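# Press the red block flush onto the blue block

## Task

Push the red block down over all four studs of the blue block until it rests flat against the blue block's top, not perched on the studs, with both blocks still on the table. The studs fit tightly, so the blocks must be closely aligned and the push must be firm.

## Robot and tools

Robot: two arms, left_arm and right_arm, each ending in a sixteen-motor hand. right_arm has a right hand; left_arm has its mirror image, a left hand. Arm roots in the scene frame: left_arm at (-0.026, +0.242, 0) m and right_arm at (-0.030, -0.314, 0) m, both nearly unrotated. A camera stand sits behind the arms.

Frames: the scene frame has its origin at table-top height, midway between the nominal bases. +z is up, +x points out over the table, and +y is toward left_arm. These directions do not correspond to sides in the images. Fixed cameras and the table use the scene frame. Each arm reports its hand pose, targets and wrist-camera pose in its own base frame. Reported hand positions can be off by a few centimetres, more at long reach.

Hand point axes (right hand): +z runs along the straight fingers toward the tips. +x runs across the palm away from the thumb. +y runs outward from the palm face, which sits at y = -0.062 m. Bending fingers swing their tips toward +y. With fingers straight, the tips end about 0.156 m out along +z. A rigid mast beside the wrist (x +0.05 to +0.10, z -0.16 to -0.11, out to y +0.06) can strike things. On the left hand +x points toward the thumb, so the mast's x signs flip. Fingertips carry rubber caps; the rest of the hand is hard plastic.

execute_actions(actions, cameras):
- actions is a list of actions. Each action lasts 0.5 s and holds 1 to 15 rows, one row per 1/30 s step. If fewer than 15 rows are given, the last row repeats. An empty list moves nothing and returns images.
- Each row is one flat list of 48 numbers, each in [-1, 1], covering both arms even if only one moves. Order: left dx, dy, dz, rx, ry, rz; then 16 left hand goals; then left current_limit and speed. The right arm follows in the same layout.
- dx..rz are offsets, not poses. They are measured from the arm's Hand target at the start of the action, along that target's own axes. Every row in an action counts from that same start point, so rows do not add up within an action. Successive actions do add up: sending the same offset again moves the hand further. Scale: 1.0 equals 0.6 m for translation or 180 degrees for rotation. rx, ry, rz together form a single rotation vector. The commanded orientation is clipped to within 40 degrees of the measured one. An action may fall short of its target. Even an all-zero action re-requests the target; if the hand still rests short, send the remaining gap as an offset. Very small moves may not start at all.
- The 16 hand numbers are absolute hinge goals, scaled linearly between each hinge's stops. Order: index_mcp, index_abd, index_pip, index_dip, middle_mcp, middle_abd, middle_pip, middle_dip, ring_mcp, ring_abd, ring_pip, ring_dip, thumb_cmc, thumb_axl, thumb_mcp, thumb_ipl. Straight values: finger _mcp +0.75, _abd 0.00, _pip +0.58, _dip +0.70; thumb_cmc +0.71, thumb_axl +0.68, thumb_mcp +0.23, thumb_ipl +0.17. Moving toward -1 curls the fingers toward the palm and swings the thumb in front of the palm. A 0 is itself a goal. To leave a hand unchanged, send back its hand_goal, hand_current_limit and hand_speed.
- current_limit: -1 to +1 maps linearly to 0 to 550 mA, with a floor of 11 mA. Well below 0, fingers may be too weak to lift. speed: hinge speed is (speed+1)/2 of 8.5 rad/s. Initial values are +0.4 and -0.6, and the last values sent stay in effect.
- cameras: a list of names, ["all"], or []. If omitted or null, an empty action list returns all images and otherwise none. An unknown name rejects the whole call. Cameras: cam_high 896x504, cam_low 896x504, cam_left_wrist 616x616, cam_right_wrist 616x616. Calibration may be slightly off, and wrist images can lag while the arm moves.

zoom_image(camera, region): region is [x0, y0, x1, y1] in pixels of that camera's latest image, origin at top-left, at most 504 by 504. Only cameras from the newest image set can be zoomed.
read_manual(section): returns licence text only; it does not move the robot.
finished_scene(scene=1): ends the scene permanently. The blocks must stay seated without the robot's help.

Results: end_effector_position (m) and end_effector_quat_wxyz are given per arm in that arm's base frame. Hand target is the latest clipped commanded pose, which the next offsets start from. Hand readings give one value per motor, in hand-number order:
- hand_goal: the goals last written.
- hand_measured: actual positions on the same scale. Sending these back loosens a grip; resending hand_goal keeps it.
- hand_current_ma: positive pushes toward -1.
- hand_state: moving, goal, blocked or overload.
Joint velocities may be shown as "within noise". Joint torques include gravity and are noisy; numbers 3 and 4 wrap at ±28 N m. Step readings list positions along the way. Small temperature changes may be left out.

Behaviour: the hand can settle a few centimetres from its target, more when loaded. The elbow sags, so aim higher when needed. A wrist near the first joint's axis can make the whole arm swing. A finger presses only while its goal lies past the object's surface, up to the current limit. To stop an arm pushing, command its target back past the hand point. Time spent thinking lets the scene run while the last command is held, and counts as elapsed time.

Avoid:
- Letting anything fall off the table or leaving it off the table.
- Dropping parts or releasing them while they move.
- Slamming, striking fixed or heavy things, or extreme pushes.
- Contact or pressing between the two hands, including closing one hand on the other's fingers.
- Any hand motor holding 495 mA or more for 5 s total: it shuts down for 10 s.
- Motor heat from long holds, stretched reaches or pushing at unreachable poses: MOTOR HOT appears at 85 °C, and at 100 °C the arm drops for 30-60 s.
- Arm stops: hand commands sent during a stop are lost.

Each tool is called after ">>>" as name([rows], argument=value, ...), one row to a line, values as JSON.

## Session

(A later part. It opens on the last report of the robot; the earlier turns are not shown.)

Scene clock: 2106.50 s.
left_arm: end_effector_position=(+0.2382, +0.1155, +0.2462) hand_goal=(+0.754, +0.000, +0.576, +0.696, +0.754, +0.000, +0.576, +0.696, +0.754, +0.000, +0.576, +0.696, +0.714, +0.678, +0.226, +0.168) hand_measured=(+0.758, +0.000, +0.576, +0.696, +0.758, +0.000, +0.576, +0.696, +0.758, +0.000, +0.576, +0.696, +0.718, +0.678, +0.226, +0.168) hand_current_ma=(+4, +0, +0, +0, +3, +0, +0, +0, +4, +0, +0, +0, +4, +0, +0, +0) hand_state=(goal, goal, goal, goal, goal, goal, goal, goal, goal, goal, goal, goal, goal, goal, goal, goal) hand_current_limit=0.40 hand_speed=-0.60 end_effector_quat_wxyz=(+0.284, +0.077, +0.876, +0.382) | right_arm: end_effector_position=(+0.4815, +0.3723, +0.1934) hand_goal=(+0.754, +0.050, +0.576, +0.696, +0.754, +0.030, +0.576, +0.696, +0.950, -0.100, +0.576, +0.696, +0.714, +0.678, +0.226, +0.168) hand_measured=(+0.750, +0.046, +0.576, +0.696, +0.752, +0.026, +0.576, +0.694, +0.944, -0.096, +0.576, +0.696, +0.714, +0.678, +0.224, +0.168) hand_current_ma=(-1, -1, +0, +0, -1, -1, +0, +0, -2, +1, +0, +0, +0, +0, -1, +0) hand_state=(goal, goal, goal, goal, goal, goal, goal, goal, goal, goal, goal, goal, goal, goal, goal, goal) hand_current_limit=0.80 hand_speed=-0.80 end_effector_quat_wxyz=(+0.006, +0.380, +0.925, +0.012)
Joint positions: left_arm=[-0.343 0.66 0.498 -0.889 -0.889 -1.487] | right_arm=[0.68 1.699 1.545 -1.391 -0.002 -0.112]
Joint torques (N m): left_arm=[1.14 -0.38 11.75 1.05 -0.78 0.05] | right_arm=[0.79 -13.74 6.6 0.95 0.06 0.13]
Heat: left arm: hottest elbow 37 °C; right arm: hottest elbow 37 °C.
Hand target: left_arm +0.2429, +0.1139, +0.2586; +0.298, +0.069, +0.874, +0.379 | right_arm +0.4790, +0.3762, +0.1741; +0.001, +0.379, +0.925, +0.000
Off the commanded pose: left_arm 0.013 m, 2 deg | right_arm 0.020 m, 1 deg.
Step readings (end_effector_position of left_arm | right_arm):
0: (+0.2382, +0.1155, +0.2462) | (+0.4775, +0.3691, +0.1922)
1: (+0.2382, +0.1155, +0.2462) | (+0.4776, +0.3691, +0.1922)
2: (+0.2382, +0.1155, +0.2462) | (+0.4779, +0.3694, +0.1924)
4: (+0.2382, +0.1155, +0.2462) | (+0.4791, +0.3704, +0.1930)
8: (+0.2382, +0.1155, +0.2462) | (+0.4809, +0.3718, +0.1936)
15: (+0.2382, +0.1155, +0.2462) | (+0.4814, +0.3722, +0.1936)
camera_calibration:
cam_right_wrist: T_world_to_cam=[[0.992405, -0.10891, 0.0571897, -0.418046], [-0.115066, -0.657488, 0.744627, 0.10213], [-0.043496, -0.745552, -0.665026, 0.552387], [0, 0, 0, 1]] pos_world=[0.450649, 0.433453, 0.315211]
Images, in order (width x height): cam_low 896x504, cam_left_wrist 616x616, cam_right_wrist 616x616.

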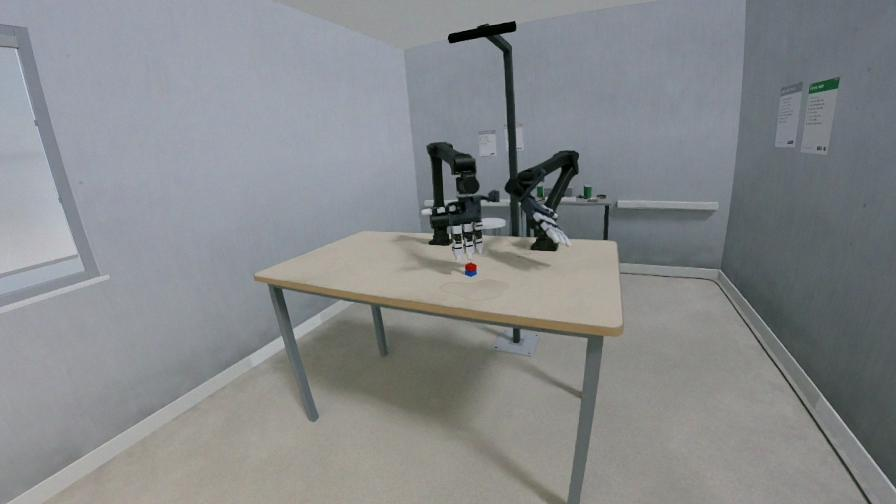

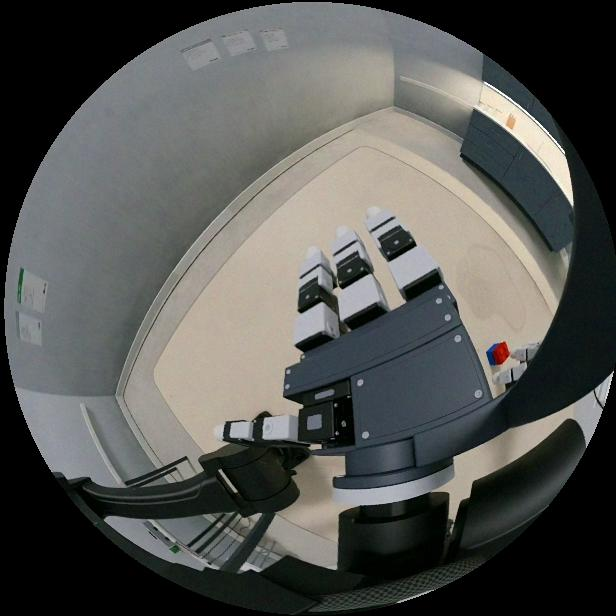

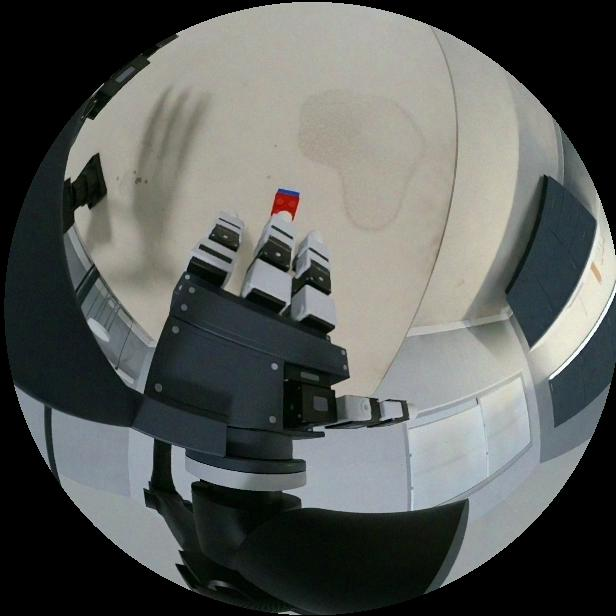

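>>> execute_actions([
  [[0,0,0,0,0,0,0.754,0,0.576,0.696,0.754,0,0.576,0.696,0.754,0,0.576,0.696,0.714,0.678,0.226,0.168,0.4,-0.6,0,0,0.017,0.002,0,0,0.754,0.05,0.576,0.696,0.754,0.03,0.576,0.696,0.95,-0.1,0.576,0.696,0.714,0.678,0.226,0.168,0.8,-0.8]],
], cameras=["cam_low","cam_left_wrist","cam_right_wrist"])

>>> zoom_image(camera="cam_right_wrist", region=[250, 180, 310, 240])

Scene clock: 2112.53 s.
left_arm: end_effector_position=(+0.2382, +0.1155, +0.2462) hand_goal=(+0.754, +0.000, +0.576, +0.696, +0.754, +0.000, +0.576, +0.696, +0.754, +0.000, +0.576, +0.696, +0.714, +0.678, +0.226, +0.168) hand_measured=(+0.758, +0.000, +0.576, +0.696, +0.758, +0.000, +0.576, +0.696, +0.758, +0.000, +0.576, +0.696, +0.718, +0.678, +0.226, +0.168) hand_current_ma=(+4, +0, +0, +0, +3, +0, +0, +0, +4, +0, +0, +0, +4, +0, +0, +0) hand_state=(goal, goal, goal, goal, goal, goal, goal, goal, goal, goal, goal, goal, goal, goal, goal, goal) hand_current_limit=0.40 hand_speed=-0.60 end_effector_quat_wxyz=(+0.284, +0.077, +0.876, +0.382) | right_arm: end_effector_position=(+0.4813, +0.3720, +0.1797) hand_goal=(+0.754, +0.050, +0.576, +0.696, +0.754, +0.030, +0.576, +0.696, +0.950, -0.100, +0.576, +0.696, +0.714, +0.678, +0.226, +0.168) hand_measured=(+0.750, +0.046, +0.576, +0.696, +0.752, +0.026, +0.576, +0.694, +0.944, -0.096, +0.576, +0.696, +0.714, +0.678, +0.224, +0.168) hand_current_ma=(-1, -1, +0, +0, -1, -1, +0, +0, -2, +1, +0, +0, +0, +0, -1, +0) hand_state=(goal, goal, goal, goal, goal, goal, goal, goal, goal, goal, goal, goal, goal, goal, goal, goal) hand_current_limit=0.80 hand_speed=-0.80 end_effector_quat_wxyz=(+0.003, +0.380, +0.925, +0.006)
Joint positions: left_arm=[-0.343 0.66 0.498 -0.889 -0.889 -1.487] | right_arm=[0.68 1.712 1.528 -1.374 -0.001 -0.112]
Joint torques (N m): left_arm=[1.2 -0.26 11.78 0.95 -0.79 0.06] | right_arm=[0.79 -14.1 6.75 0.91 0.06 0.14]
Heat: left arm: hottest elbow 37 °C; right arm: hottest elbow 36 °C.
Hand target: left_arm +0.2429, +0.1139, +0.2586; +0.298, +0.069, +0.874, +0.379 | right_arm +0.4789, +0.3762, +0.1638; -0.001, +0.379, +0.925, -0.003
Off the commanded pose: left_arm 0.013 m, 2 deg | right_arm 0.017 m, 1 deg.
Step readings (end_effector_position of left_arm | right_arm):
0: (+0.2382, +0.1155, +0.2462) | (+0.4815, +0.3723, +0.1934)
1: (+0.2382, +0.1155, +0.2462) | (+0.4814, +0.3722, +0.1932)
2: (+0.2382, +0.1155, +0.2462) | (+0.4815, +0.3723, +0.1929)
4: (+0.2382, +0.1155, +0.2462) | (+0.4816, +0.3723, +0.1910)
8: (+0.2382, +0.1155, +0.2462) | (+0.4810, +0.3717, +0.1849)
15: (+0.2382, +0.1155, +0.2462) | (+0.4812, +0.3719, +0.1797)
camera_calibration:
cam_right_wrist: T_world_to_cam=[[0.992901, -0.108434, 0.0488864, -0.41601], [-0.108097, -0.651121, 0.751236, 0.105251], [-0.0496288, -0.751188, -0.65822, 0.546804], [0, 0, 0, 1]] pos_world=[0.451571, 0.434174, 0.301186]
Images, in order (width x height): cam_low 896x504, cam_left_wrist 616x616, cam_right_wrist 616x616.

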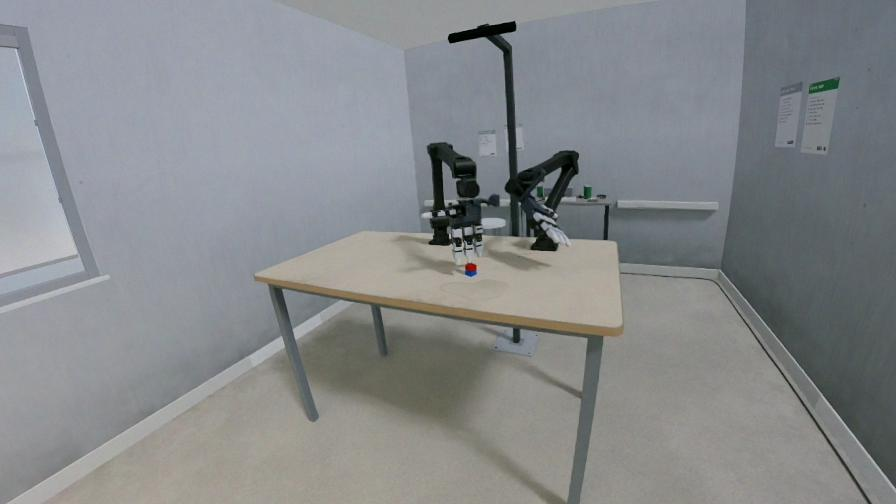

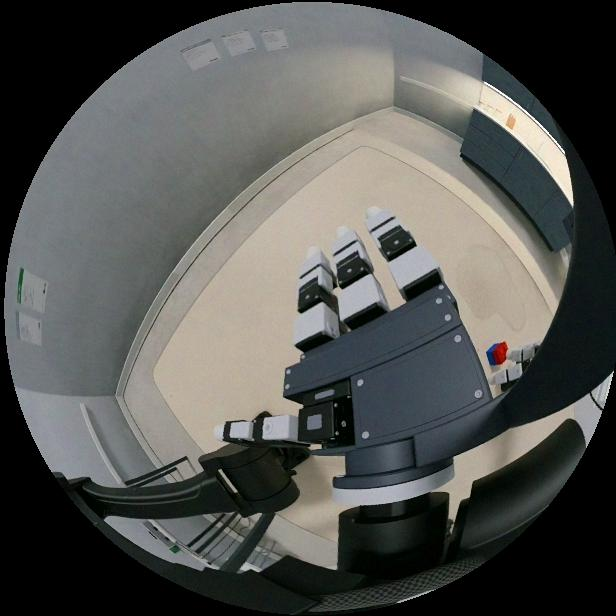

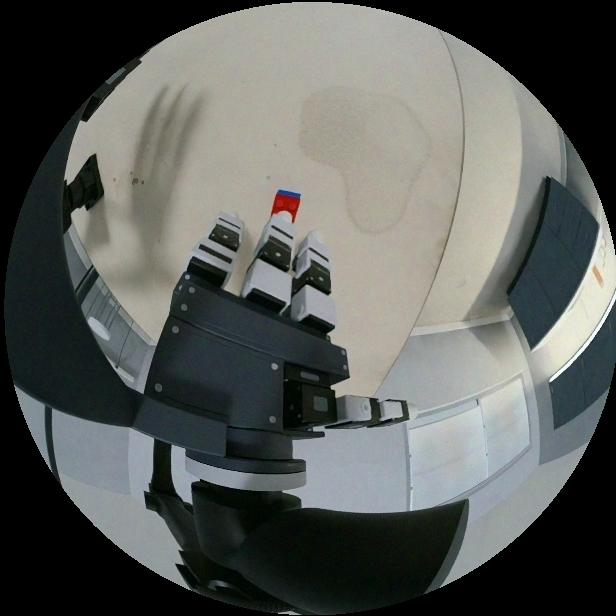

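Scaled by 8.400 from the camera's 616x616 image, which has a finer 880x880 frame.

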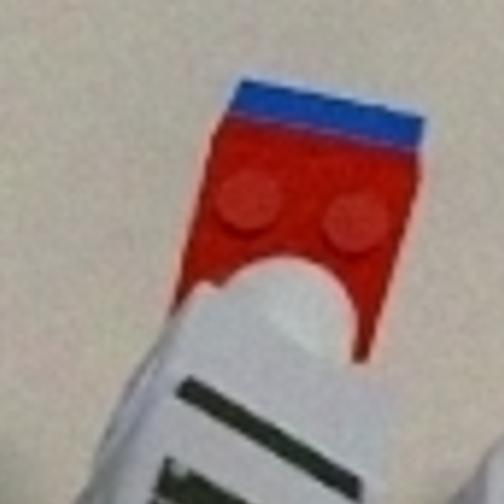

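>>> execute_actions([
  [[0,0,0,0,0,0,0.754,0,0.576,0.696,0.754,0,0.576,0.696,0.754,0,0.576,0.696,0.714,0.678,0.226,0.168,0.4,-0.6,0,0,0.01,0.003,0,0,0.754,0.05,0.576,0.696,0.754,0.03,0.576,0.696,0.95,-0.1,0.576,0.696,0.714,0.678,0.226,0.168,1,-0.8],[0,0,0,0,0,0,0.754,0,0.576,0.696,0.754,0,0.576,0.696,0.754,0,0.576,0.696,0.714,0.678,0.226,0.168,0.4,-0.6,0,0,0.02,0.006,0,0,0.754,0.05,0.576,0.696,0.754,0.03,0.576,0.696,0.95,-0.1,0.576,0.696,0.714,0.678,0.226,0.168,1,-0.8],[0,0,0,0,0,0,0.754,0,0.576,0.696,0.754,0,0.576,0.696,0.754,0,0.576,0.696,0.714,0.678,0.226,0.168,0.4,-0.6,0,0,0.03,0.009,0,0,0.754,0.05,0.576,0.696,0.754,0.03,0.576,0.696,0.95,-0.1,0.576,0.696,0.714,0.678,0.226,0.168,1,-0.8]],
  [[0,0,0,0,0,0,0.754,0,0.576,0.696,0.754,0,0.576,0.696,0.754,0,0.576,0.696,0.714,0.678,0.226,0.168,0.4,-0.6,0,0,0.01,0.003,0,0,0.754,0.05,0.576,0.696,0.754,0.03,0.576,0.696,0.95,-0.1,0.576,0.696,0.714,0.678,0.226,0.168,1,-0.8],[0,0,0,0,0,0,0.754,0,0.576,0.696,0.754,0,0.576,0.696,0.754,0,0.576,0.696,0.714,0.678,0.226,0.168,0.4,-0.6,0,0,0.02,0.006,0,0,0.754,0.05,0.576,0.696,0.754,0.03,0.576,0.696,0.95,-0.1,0.576,0.696,0.714,0.678,0.226,0.168,1,-0.8],[0,0,0,0,0,0,0.754,0,0.576,0.696,0.754,0,0.576,0.696,0.754,0,0.576,0.696,0.714,0.678,0.226,0.168,0.4,-0.6,0,0,0.03,0.009,0,0,0.754,0.05,0.576,0.696,0.754,0.03,0.576,0.696,0.95,-0.1,0.576,0.696,0.714,0.678,0.226,0.168,1,-0.8]],
], cameras=["cam_high","cam_low","cam_left_wrist","cam_right_wrist"])

>>> zoom_image(camera="cam_right_wrist", region=[264, 182, 300, 218])

>>> zoom_image(camera="cam_left_wrist", region=[482, 336, 512, 366])

>>> zoom_image(camera="cam_low", region=[460, 257, 482, 279])

Scene clock: 2131.10 s.
left_arm: end_effector_position=(+0.2382, +0.1155, +0.2462) hand_goal=(+0.754, +0.000, +0.576, +0.696, +0.754, +0.000, +0.576, +0.696, +0.754, +0.000, +0.576, +0.696, +0.714, +0.678, +0.226, +0.168) hand_measured=(+0.758, +0.000, +0.576, +0.696, +0.758, +0.000, +0.576, +0.696, +0.758, +0.000, +0.576, +0.696, +0.718, +0.678, +0.226, +0.168) hand_current_ma=(+4, +0, +0, +0, +3, +0, +0, +0, +4, +0, +0, +0, +4, +0, +0, +0) hand_state=(goal, goal, goal, goal, goal, goal, goal, goal, goal, goal, goal, goal, goal, goal, goal, goal) hand_current_limit=0.40 hand_speed=-0.60 end_effector_quat_wxyz=(+0.284, +0.077, +0.876, +0.382) | right_arm: end_effector_position=(+0.4827, +0.3729, +0.1760) hand_goal=(+0.754, +0.050, +0.576, +0.696, +0.754, +0.030, +0.576, +0.696, +0.950, -0.100, +0.576, +0.696, +0.714, +0.678, +0.226, +0.168) hand_measured=(+0.750, +0.046, +0.576, +0.696, +0.758, +0.028, +0.578, +0.696, +0.944, -0.096, +0.576, +0.696, +0.714, +0.678, +0.224, +0.168) hand_current_ma=(-1, -1, +0, +0, +1, +0, +1, +0, -2, +1, +0, +0, +0, +0, -1, +0) hand_state=(goal, goal, goal, goal, goal, goal, goal, goal, goal, goal, goal, goal, goal, goal, goal, goal) hand_current_limit=1.00 hand_speed=-0.80 end_effector_quat_wxyz=(+0.005, +0.380, +0.925, +0.004)
Joint positions: left_arm=[-0.343 0.66 0.498 -0.889 -0.889 -1.487] | right_arm=[0.682 1.719 1.528 -1.368 0.005 -0.11]
Joint torques (N m): left_arm=[0.5 -0.5 11.85 1.03 -0.8 0.09] | right_arm=[0.79 -11.22 5.52 1.02 0.1 0.14]
Heat: left arm: hottest elbow 37 °C; right arm: hottest elbow 34 °C.
Hand target: left_arm +0.2429, +0.1139, +0.2586; +0.298, +0.069, +0.874, +0.379 | right_arm +0.4786, +0.3756, +0.1280; -0.011, +0.379, +0.925, -0.029
Off the commanded pose: left_arm 0.013 m, 2 deg | right_arm 0.048 m, 4 deg.
Step readings (end_effector_position of left_arm | right_arm):
0: (+0.2382, +0.1155, +0.2462) | (+0.4813, +0.3720, +0.1797)
1: (+0.2382, +0.1155, +0.2462) | (+0.4813, +0.3720, +0.1797)
2: (+0.2382, +0.1155, +0.2462) | (+0.4813, +0.3719, +0.1797)
4: (+0.2382, +0.1155, +0.2462) | (+0.4816, +0.3719, +0.1791)
8: (+0.2382, +0.1155, +0.2462) | (+0.4823, +0.3722, +0.1762)
15: (+0.2382, +0.1155, +0.2462) | (+0.4822, +0.3724, +0.1762)
16: (+0.2382, +0.1155, +0.2462) | (+0.4822, +0.3724, +0.1762)
17: (+0.2382, +0.1155, +0.2462) | (+0.4822, +0.3724, +0.1762)
19: (+0.2382, +0.1155, +0.2462) | (+0.4822, +0.3726, +0.1762)
23: (+0.2382, +0.1155, +0.2462) | (+0.4825, +0.3730, +0.1762)
30: (+0.2382, +0.1155, +0.2462) | (+0.4827, +0.3729, +0.1760)
camera_calibration:
cam_right_wrist: T_world_to_cam=[[0.99276, -0.108596, 0.0513362, -0.417432], [-0.109795, -0.647051, 0.7545, 0.107404], [-0.0487184, -0.754674, -0.654289, 0.545297], [0, 0, 0, 1]] pos_world=[0.452768, 0.435686, 0.297175]

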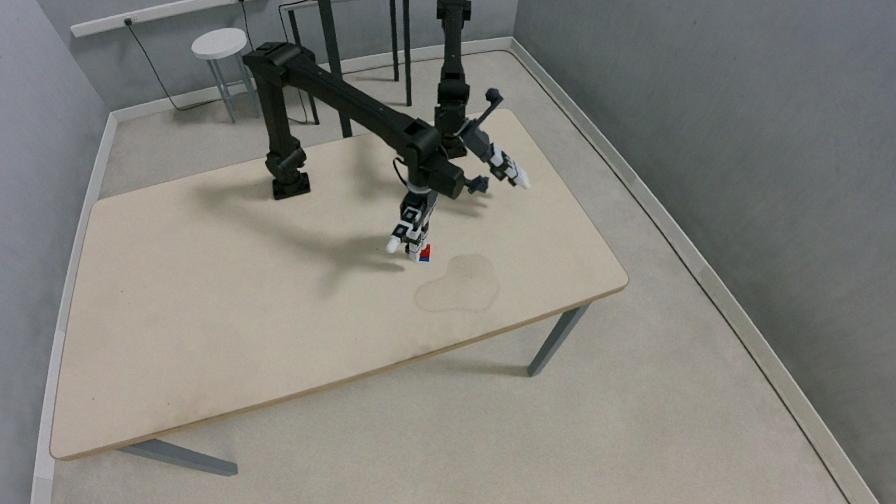

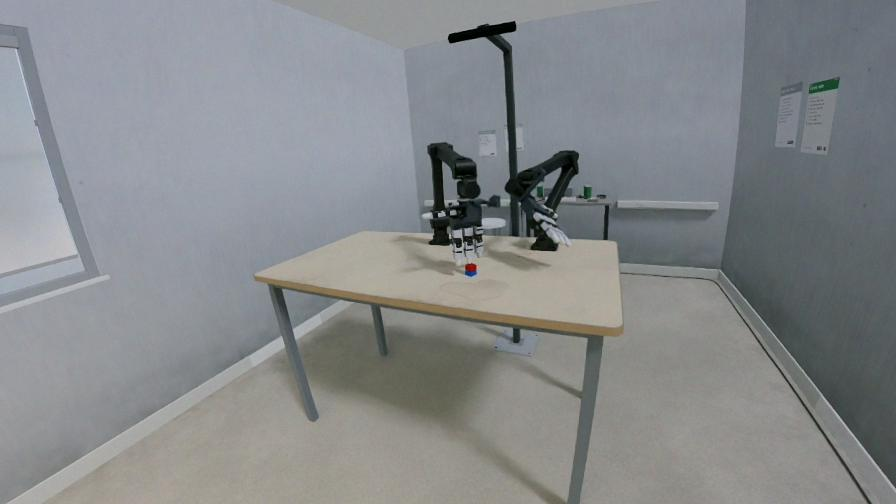

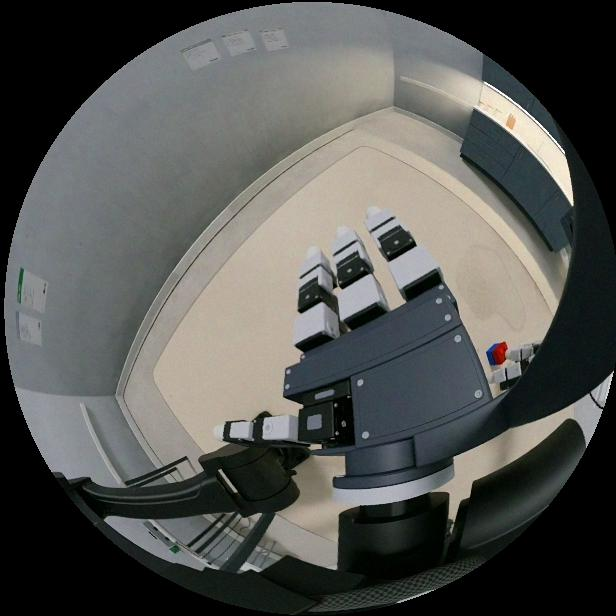

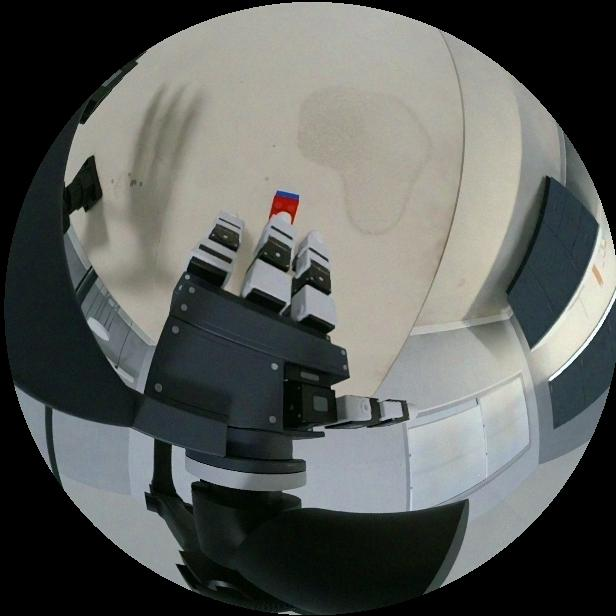

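Scaled by 14.000 from the camera's 616x616 image, which has a finer 880x880 frame.

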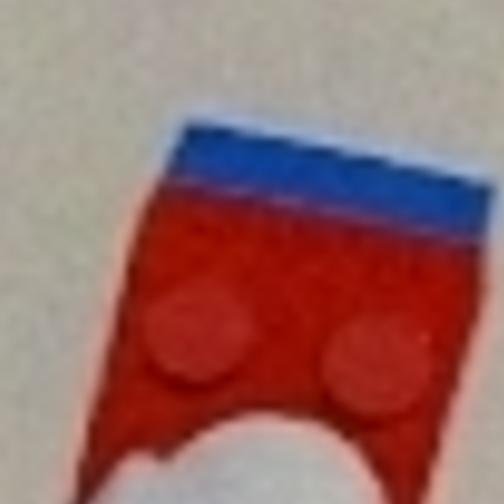

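Scaled by 16.800 from the camera's 616x616 image, which has a finer 880x880 frame.

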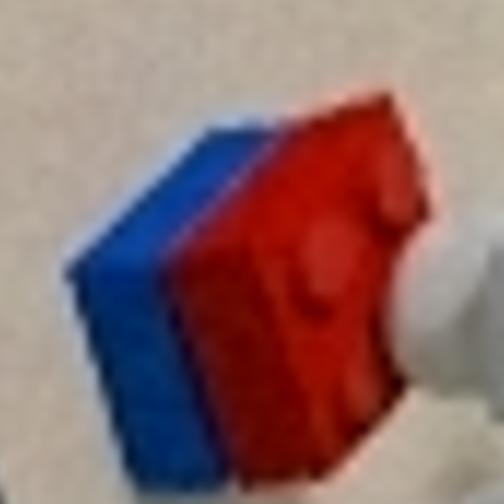

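Scaled by 22.909 from the camera's 896x504 image, which has a finer 1280x720 frame.

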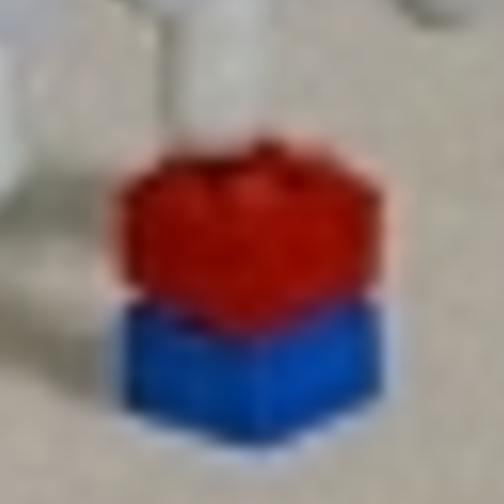

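>>> execute_actions([
  [[0,0,0,0,0,0,0.754,0,0.576,0.696,0.754,0,0.576,0.696,0.754,0,0.576,0.696,0.714,0.678,0.226,0.168,0.4,-0.6,0,0,0.015,0.004,0,0,0.754,0.05,0.576,0.696,0.754,0.03,0.576,0.696,0.95,-0.1,0.576,0.696,0.714,0.678,0.226,0.168,1,-0.8],[0,0,0,0,0,0,0.754,0,0.576,0.696,0.754,0,0.576,0.696,0.754,0,0.576,0.696,0.714,0.678,0.226,0.168,0.4,-0.6,0,0,0.03,0.008,0,0,0.754,0.05,0.576,0.696,0.754,0.03,0.576,0.696,0.95,-0.1,0.576,0.696,0.714,0.678,0.226,0.168,1,-0.8],[0,0,0,0,0,0,0.754,0,0.576,0.696,0.754,0,0.576,0.696,0.754,0,0.576,0.696,0.714,0.678,0.226,0.168,0.4,-0.6,0,0,0.045,0.012,0,0,0.754,0.05,0.576,0.696,0.754,0.03,0.576,0.696,0.95,-0.1,0.576,0.696,0.714,0.678,0.226,0.168,1,-0.8]],
  [[0,0,0,0,0,0,0.754,0,0.576,0.696,0.754,0,0.576,0.696,0.754,0,0.576,0.696,0.714,0.678,0.226,0.168,0.4,-0.6,0,0,0.015,0.004,0,0,0.754,0.05,0.576,0.696,0.754,0.03,0.576,0.696,0.95,-0.1,0.576,0.696,0.714,0.678,0.226,0.168,1,-0.8],[0,0,0,0,0,0,0.754,0,0.576,0.696,0.754,0,0.576,0.696,0.754,0,0.576,0.696,0.714,0.678,0.226,0.168,0.4,-0.6,0,0,0.03,0.008,0,0,0.754,0.05,0.576,0.696,0.754,0.03,0.576,0.696,0.95,-0.1,0.576,0.696,0.714,0.678,0.226,0.168,1,-0.8],[0,0,0,0,0,0,0.754,0,0.576,0.696,0.754,0,0.576,0.696,0.754,0,0.576,0.696,0.714,0.678,0.226,0.168,0.4,-0.6,0,0,0.045,0.012,0,0,0.754,0.05,0.576,0.696,0.754,0.03,0.576,0.696,0.95,-0.1,0.576,0.696,0.714,0.678,0.226,0.168,1,-0.8]],
], cameras=["cam_high","cam_low","cam_left_wrist","cam_right_wrist"])

>>> zoom_image(camera="cam_right_wrist", region=[264, 182, 300, 218])

>>> zoom_image(camera="cam_left_wrist", region=[482, 336, 512, 366])

>>> zoom_image(camera="cam_low", region=[460, 257, 482, 279])

Scene clock: 2150.60 s.
left_arm: end_effector_position=(+0.2382, +0.1155, +0.2462) hand_goal=(+0.754, +0.000, +0.576, +0.696, +0.754, +0.000, +0.576, +0.696, +0.754, +0.000, +0.576, +0.696, +0.714, +0.678, +0.226, +0.168) hand_measured=(+0.758, +0.000, +0.576, +0.696, +0.758, +0.000, +0.576, +0.696, +0.758, +0.000, +0.576, +0.696, +0.718, +0.678, +0.226, +0.168) hand_current_ma=(+4, +0, +0, +0, +3, +0, +0, +0, +4, +0, +0, +0, +4, +0, +0, +0) hand_state=(goal, goal, goal, goal, goal, goal, goal, goal, goal, goal, goal, goal, goal, goal, goal, goal) hand_current_limit=0.40 hand_speed=-0.60 end_effector_quat_wxyz=(+0.284, +0.077, +0.876, +0.382) | right_arm: end_effector_position=(+0.4827, +0.3765, +0.1675) hand_goal=(+0.754, +0.050, +0.576, +0.696, +0.754, +0.030, +0.576, +0.696, +0.950, -0.100, +0.576, +0.696, +0.714, +0.678, +0.226, +0.168) hand_measured=(+0.750, +0.048, +0.576, +0.696, +0.764, +0.022, +0.588, +0.700, +0.944, -0.098, +0.576, +0.696, +0.714, +0.678, +0.222, +0.168) hand_current_ma=(-1, +0, +0, +0, +7, -3, +6, +2, -2, +1, +0, +0, +0, +0, -1, +0) hand_state=(goal, goal, goal, goal, goal, goal, goal, goal, goal, goal, goal, goal, goal, goal, goal, goal) hand_current_limit=1.00 hand_speed=-0.80 end_effector_quat_wxyz=(+0.008, +0.378, +0.926, +0.004)
Joint positions: left_arm=[-0.343 0.66 0.498 -0.889 -0.889 -1.487] | right_arm=[0.688 1.728 1.516 -1.346 0.01 -0.107]
Joint torques (N m): left_arm=[1.03 -0.21 11.74 1.02 -0.78 0.09] | right_arm=[0.38 -7.77 3.45 1.02 0.19 0.14]
Motor temperatures (°C): left_arm=[22 21 38 22 24 21] | right_arm=[24 26 33 22 23 22]
Heat: left arm: hottest elbow 38 °C; right arm: hottest elbow 33 °C.
Hand target: left_arm +0.2429, +0.1139, +0.2586; +0.298, +0.069, +0.874, +0.379 | right_arm +0.4755, +0.3724, +0.0741; -0.026, +0.378, +0.923, -0.064
Off the commanded pose: left_arm 0.013 m, 2 deg | right_arm 0.094 m, 9 deg.
Step readings (end_effector_position of left_arm | right_arm):
0: (+0.2382, +0.1155, +0.2462) | (+0.4827, +0.3729, +0.1760)
1: (+0.2382, +0.1155, +0.2462) | (+0.4827, +0.3729, +0.1760)
2: (+0.2382, +0.1155, +0.2462) | (+0.4827, +0.3729, +0.1758)
4: (+0.2382, +0.1155, +0.2462) | (+0.4831, +0.3733, +0.1753)
8: (+0.2382, +0.1155, +0.2462) | (+0.4842, +0.3739, +0.1753)
15: (+0.2382, +0.1155, +0.2462) | (+0.4842, +0.3745, +0.1755)
16: (+0.2382, +0.1155, +0.2462) | (+0.4841, +0.3744, +0.1751)
17: (+0.2382, +0.1155, +0.2462) | (+0.4841, +0.3744, +0.1748)
19: (+0.2382, +0.1155, +0.2462) | (+0.4841, +0.3745, +0.1743)
23: (+0.2382, +0.1155, +0.2462) | (+0.4842, +0.3744, +0.1710)
30: (+0.2382, +0.1155, +0.2462) | (+0.4827, +0.3765, +0.1675)
camera_calibration:
cam_right_wrist: T_world_to_cam=[[0.992881, -0.104726, 0.0567364, -0.41896], [-0.111263, -0.645496, 0.755616, 0.116143], [-0.0425096, -0.75655, -0.652553, 0.53982], [0, 0, 0, 1]] pos_world=[0.451847, 0.439495, 0.288272]

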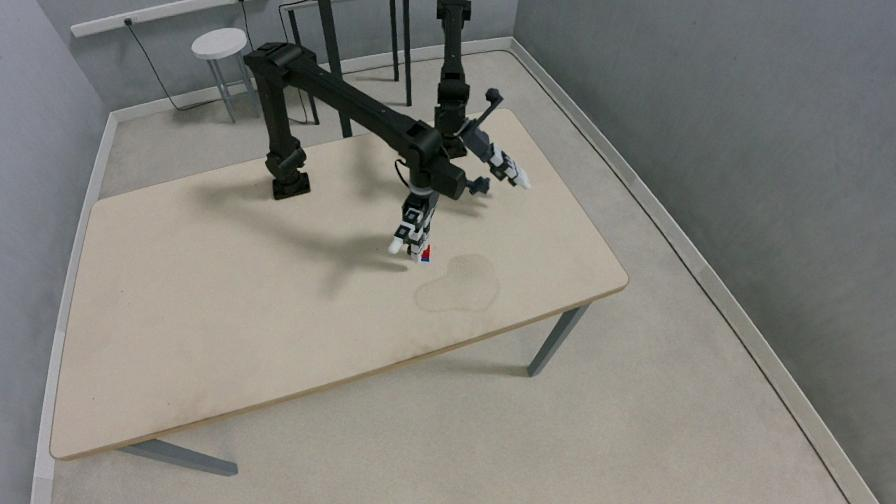

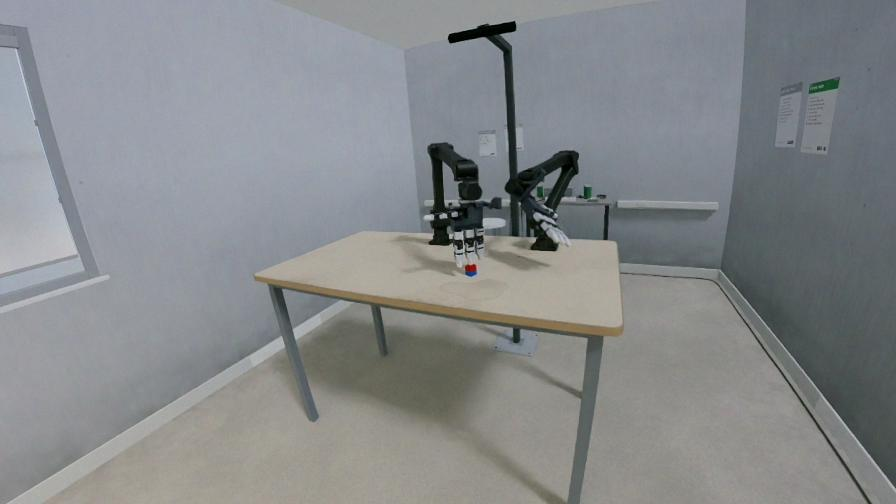

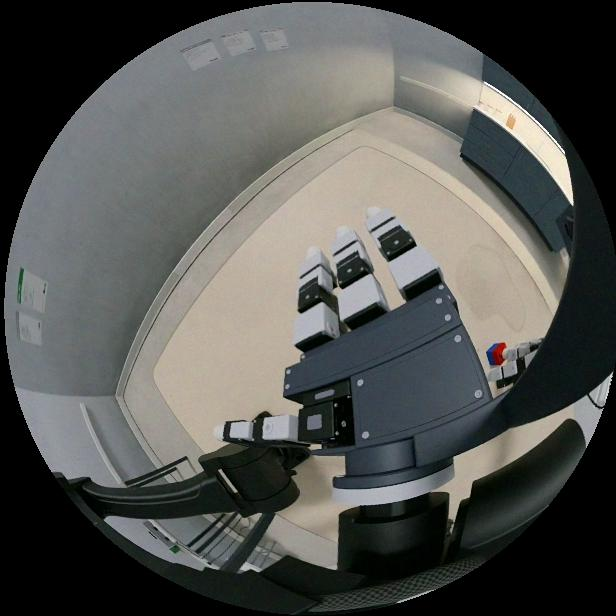

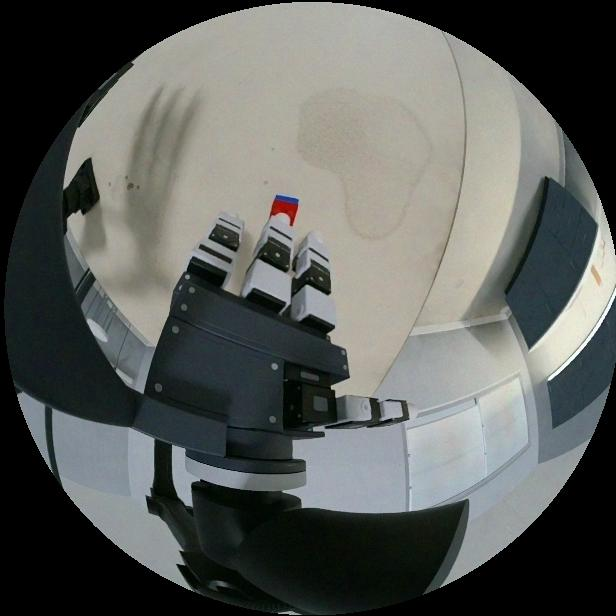

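Scaled by 14.000 from the camera's 616x616 image, which has a finer 880x880 frame.

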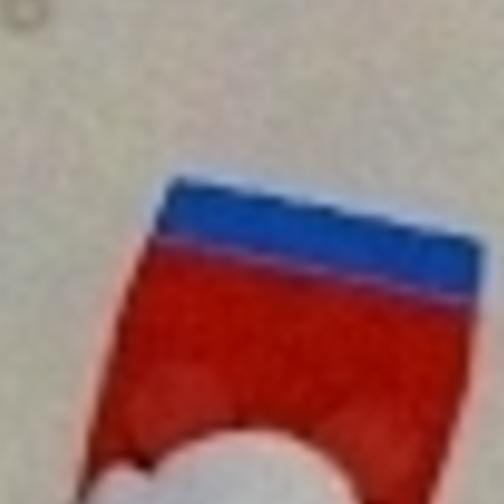

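Scaled by 16.800 from the camera's 616x616 image, which has a finer 880x880 frame.

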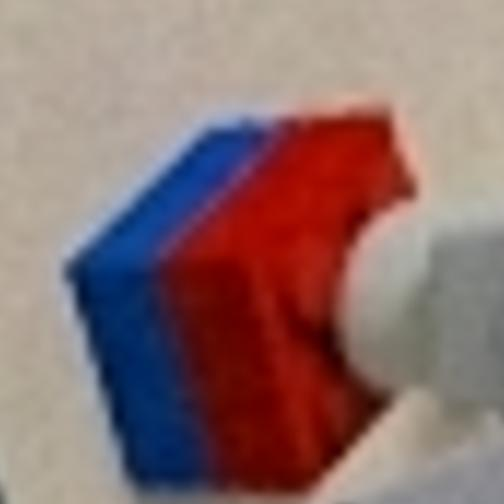

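Scaled by 22.909 from the camera's 896x504 image, which has a finer 1280x720 frame.

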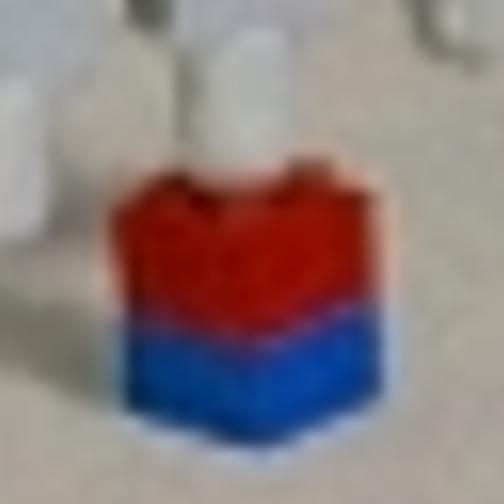

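>>> execute_actions([
  [[0,0,0,0,0,0,0.754,0,0.576,0.696,0.754,0,0.576,0.696,0.754,0,0.576,0.696,0.714,0.678,0.226,0.168,0.4,-0.6,0,0,0.02,0.005,0,0,0.754,0.05,0.576,0.696,0.754,0.03,0.576,0.696,0.95,-0.1,0.576,0.696,0.714,0.678,0.226,0.168,1,-0.8],[0,0,0,0,0,0,0.754,0,0.576,0.696,0.754,0,0.576,0.696,0.754,0,0.576,0.696,0.714,0.678,0.226,0.168,0.4,-0.6,0,0,0.04,0.011,0,0,0.754,0.05,0.576,0.696,0.754,0.03,0.576,0.696,0.95,-0.1,0.576,0.696,0.714,0.678,0.226,0.168,1,-0.8],[0,0,0,0,0,0,0.754,0,0.576,0.696,0.754,0,0.576,0.696,0.754,0,0.576,0.696,0.714,0.678,0.226,0.168,0.4,-0.6,0,0,0.055,0.015,0,0,0.754,0.05,0.576,0.696,0.754,0.03,0.576,0.696,0.95,-0.1,0.576,0.696,0.714,0.678,0.226,0.168,1,-0.8]],
], cameras=["cam_high","cam_low","cam_left_wrist","cam_right_wrist"])

>>> zoom_image(camera="cam_right_wrist", region=[264, 182, 300, 218])

>>> zoom_image(camera="cam_left_wrist", region=[482, 336, 512, 366])

>>> zoom_image(camera="cam_low", region=[460, 257, 482, 279])

Scene clock: 2173.20 s.
left_arm: end_effector_position=(+0.2382, +0.1155, +0.2462) hand_goal=(+0.754, +0.000, +0.576, +0.696, +0.754, +0.000, +0.576, +0.696, +0.754, +0.000, +0.576, +0.696, +0.714, +0.678, +0.226, +0.168) hand_measured=(+0.758, +0.000, +0.576, +0.696, +0.758, +0.000, +0.576, +0.696, +0.758, +0.000, +0.576, +0.696, +0.718, +0.678, +0.226, +0.168) hand_current_ma=(+4, +0, +0, +0, +3, +0, +0, +0, +4, +0, +0, +0, +4, +0, +0, +0) hand_state=(goal, goal, goal, goal, goal, goal, goal, goal, goal, goal, goal, goal, goal, goal, goal, goal) hand_current_limit=0.40 hand_speed=-0.60 end_effector_quat_wxyz=(+0.284, +0.077, +0.876, +0.382) | right_arm: end_effector_position=(+0.4834, +0.3774, +0.1672) hand_goal=(+0.754, +0.050, +0.576, +0.696, +0.754, +0.030, +0.576, +0.696, +0.950, -0.100, +0.576, +0.696, +0.714, +0.678, +0.226, +0.168) hand_measured=(+0.750, +0.048, +0.576, +0.696, +0.774, +0.020, +0.592, +0.702, +0.944, -0.098, +0.576, +0.696, +0.714, +0.678, +0.222, +0.168) hand_current_ma=(-1, +0, +0, +0, +17, -4, +12, +2, -2, +1, +0, +0, +0, +0, -1, +0) hand_state=(goal, goal, goal, goal, goal, goal, goal, goal, goal, goal, goal, goal, goal, goal, goal, goal) hand_current_limit=1.00 hand_speed=-0.80 end_effector_quat_wxyz=(+0.010, +0.378, +0.926, +0.006)
Joint positions: left_arm=[-0.343 0.66 0.498 -0.889 -0.889 -1.487] | right_arm=[0.689 1.728 1.514 -1.338 0.012 -0.106]
Joint torques (N m): left_arm=[1.14 -0.21 11.75 0.98 -0.77 0.08] | right_arm=[0.38 -5.54 1.62 1.11 0.3 0.13]
Heat: left arm: hottest elbow 38 °C; right arm: hottest elbow 31 °C.
Hand target: left_arm +0.2429, +0.1139, +0.2586; +0.298, +0.069, +0.874, +0.379 | right_arm +0.4723, +0.3692, +0.0416; -0.035, +0.378, +0.921, -0.086
Off the commanded pose: left_arm 0.013 m, 2 deg | right_arm 0.126 m, 12 deg.
Step readings (end_effector_position of left_arm | right_arm):
0: (+0.2382, +0.1155, +0.2462) | (+0.4827, +0.3765, +0.1675)
1: (+0.2382, +0.1155, +0.2462) | (+0.4827, +0.3765, +0.1675)
2: (+0.2382, +0.1155, +0.2462) | (+0.4828, +0.3765, +0.1675)
4: (+0.2382, +0.1155, +0.2462) | (+0.4830, +0.3766, +0.1674)
8: (+0.2382, +0.1155, +0.2462) | (+0.4831, +0.3771, +0.1670)
15: (+0.2382, +0.1155, +0.2462) | (+0.4834, +0.3774, +0.1672)
camera_calibration:
cam_right_wrist: T_world_to_cam=[[0.992567, -0.104866, 0.0617505, -0.420192], [-0.115246, -0.646962, 0.753763, 0.119877], [-0.0390936, -0.755277, -0.654239, 0.538475], [0, 0, 0, 1]] pos_world=[0.451935, 0.44019, 0.287879]

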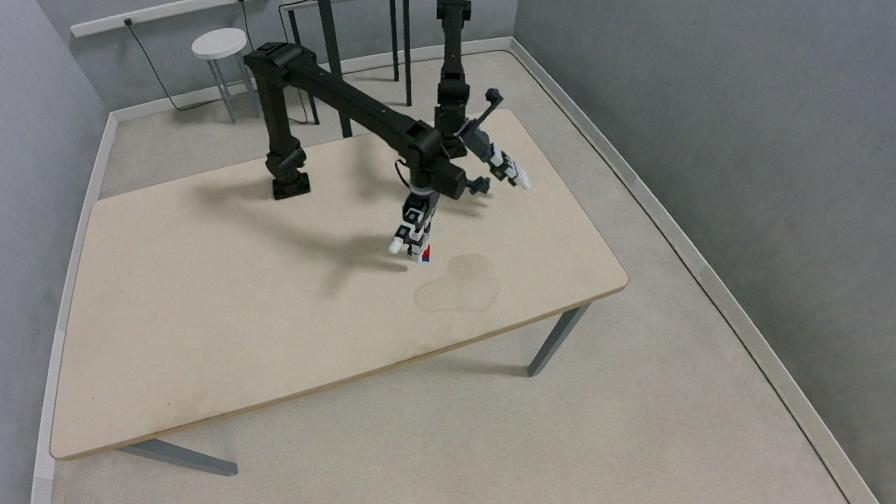

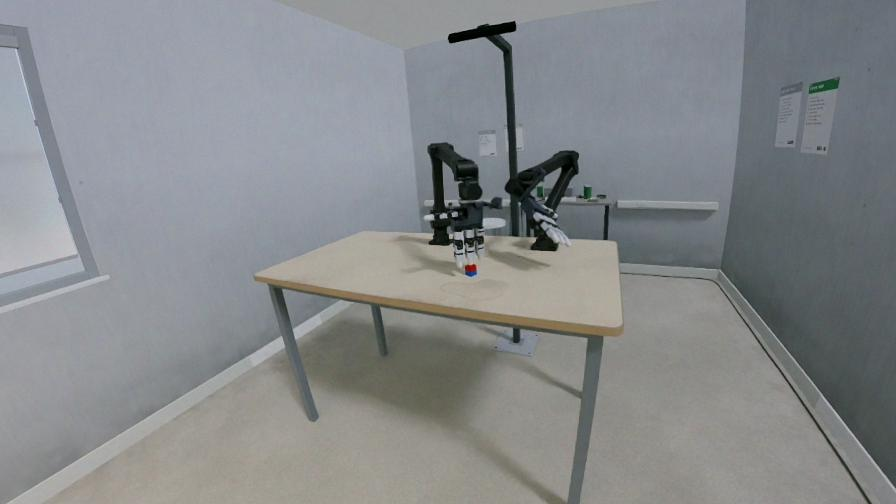

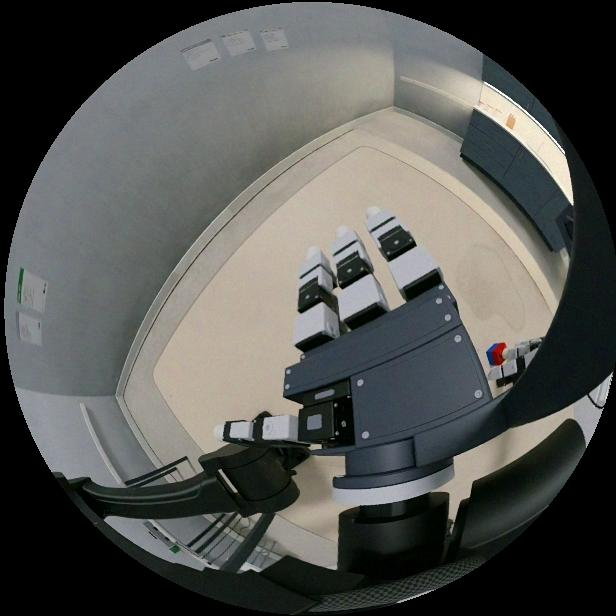

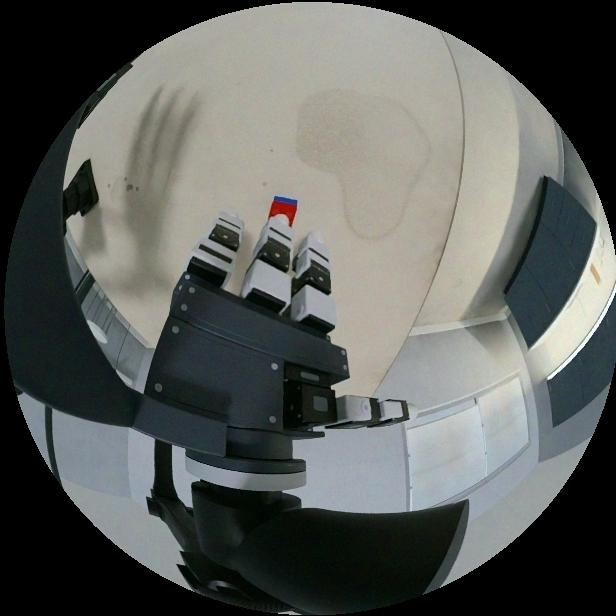

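Scaled by 14.000 from the camera's 616x616 image, which has a finer 880x880 frame.

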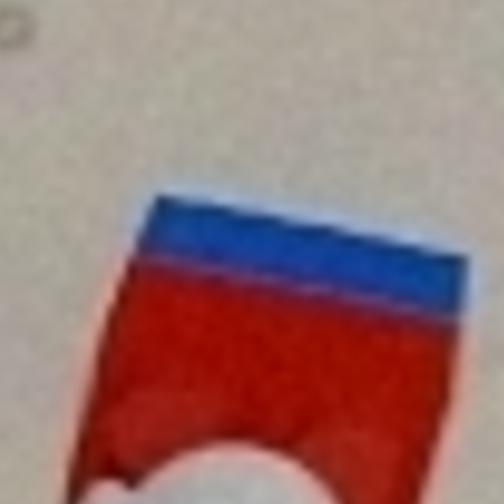

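Scaled by 16.800 from the camera's 616x616 image, which has a finer 880x880 frame.

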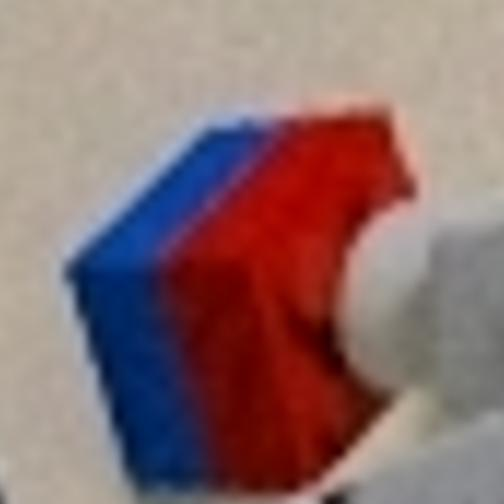

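Scaled by 22.909 from the camera's 896x504 image, which has a finer 1280x720 frame.

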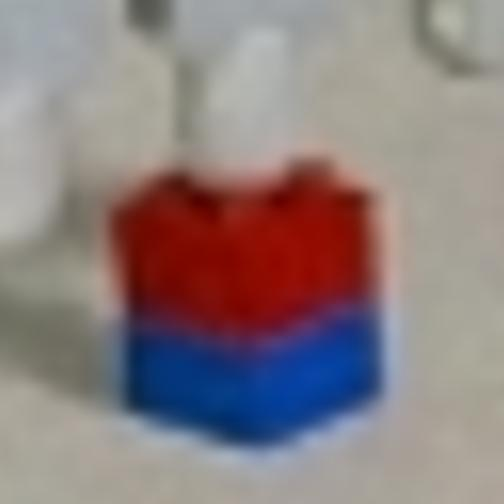

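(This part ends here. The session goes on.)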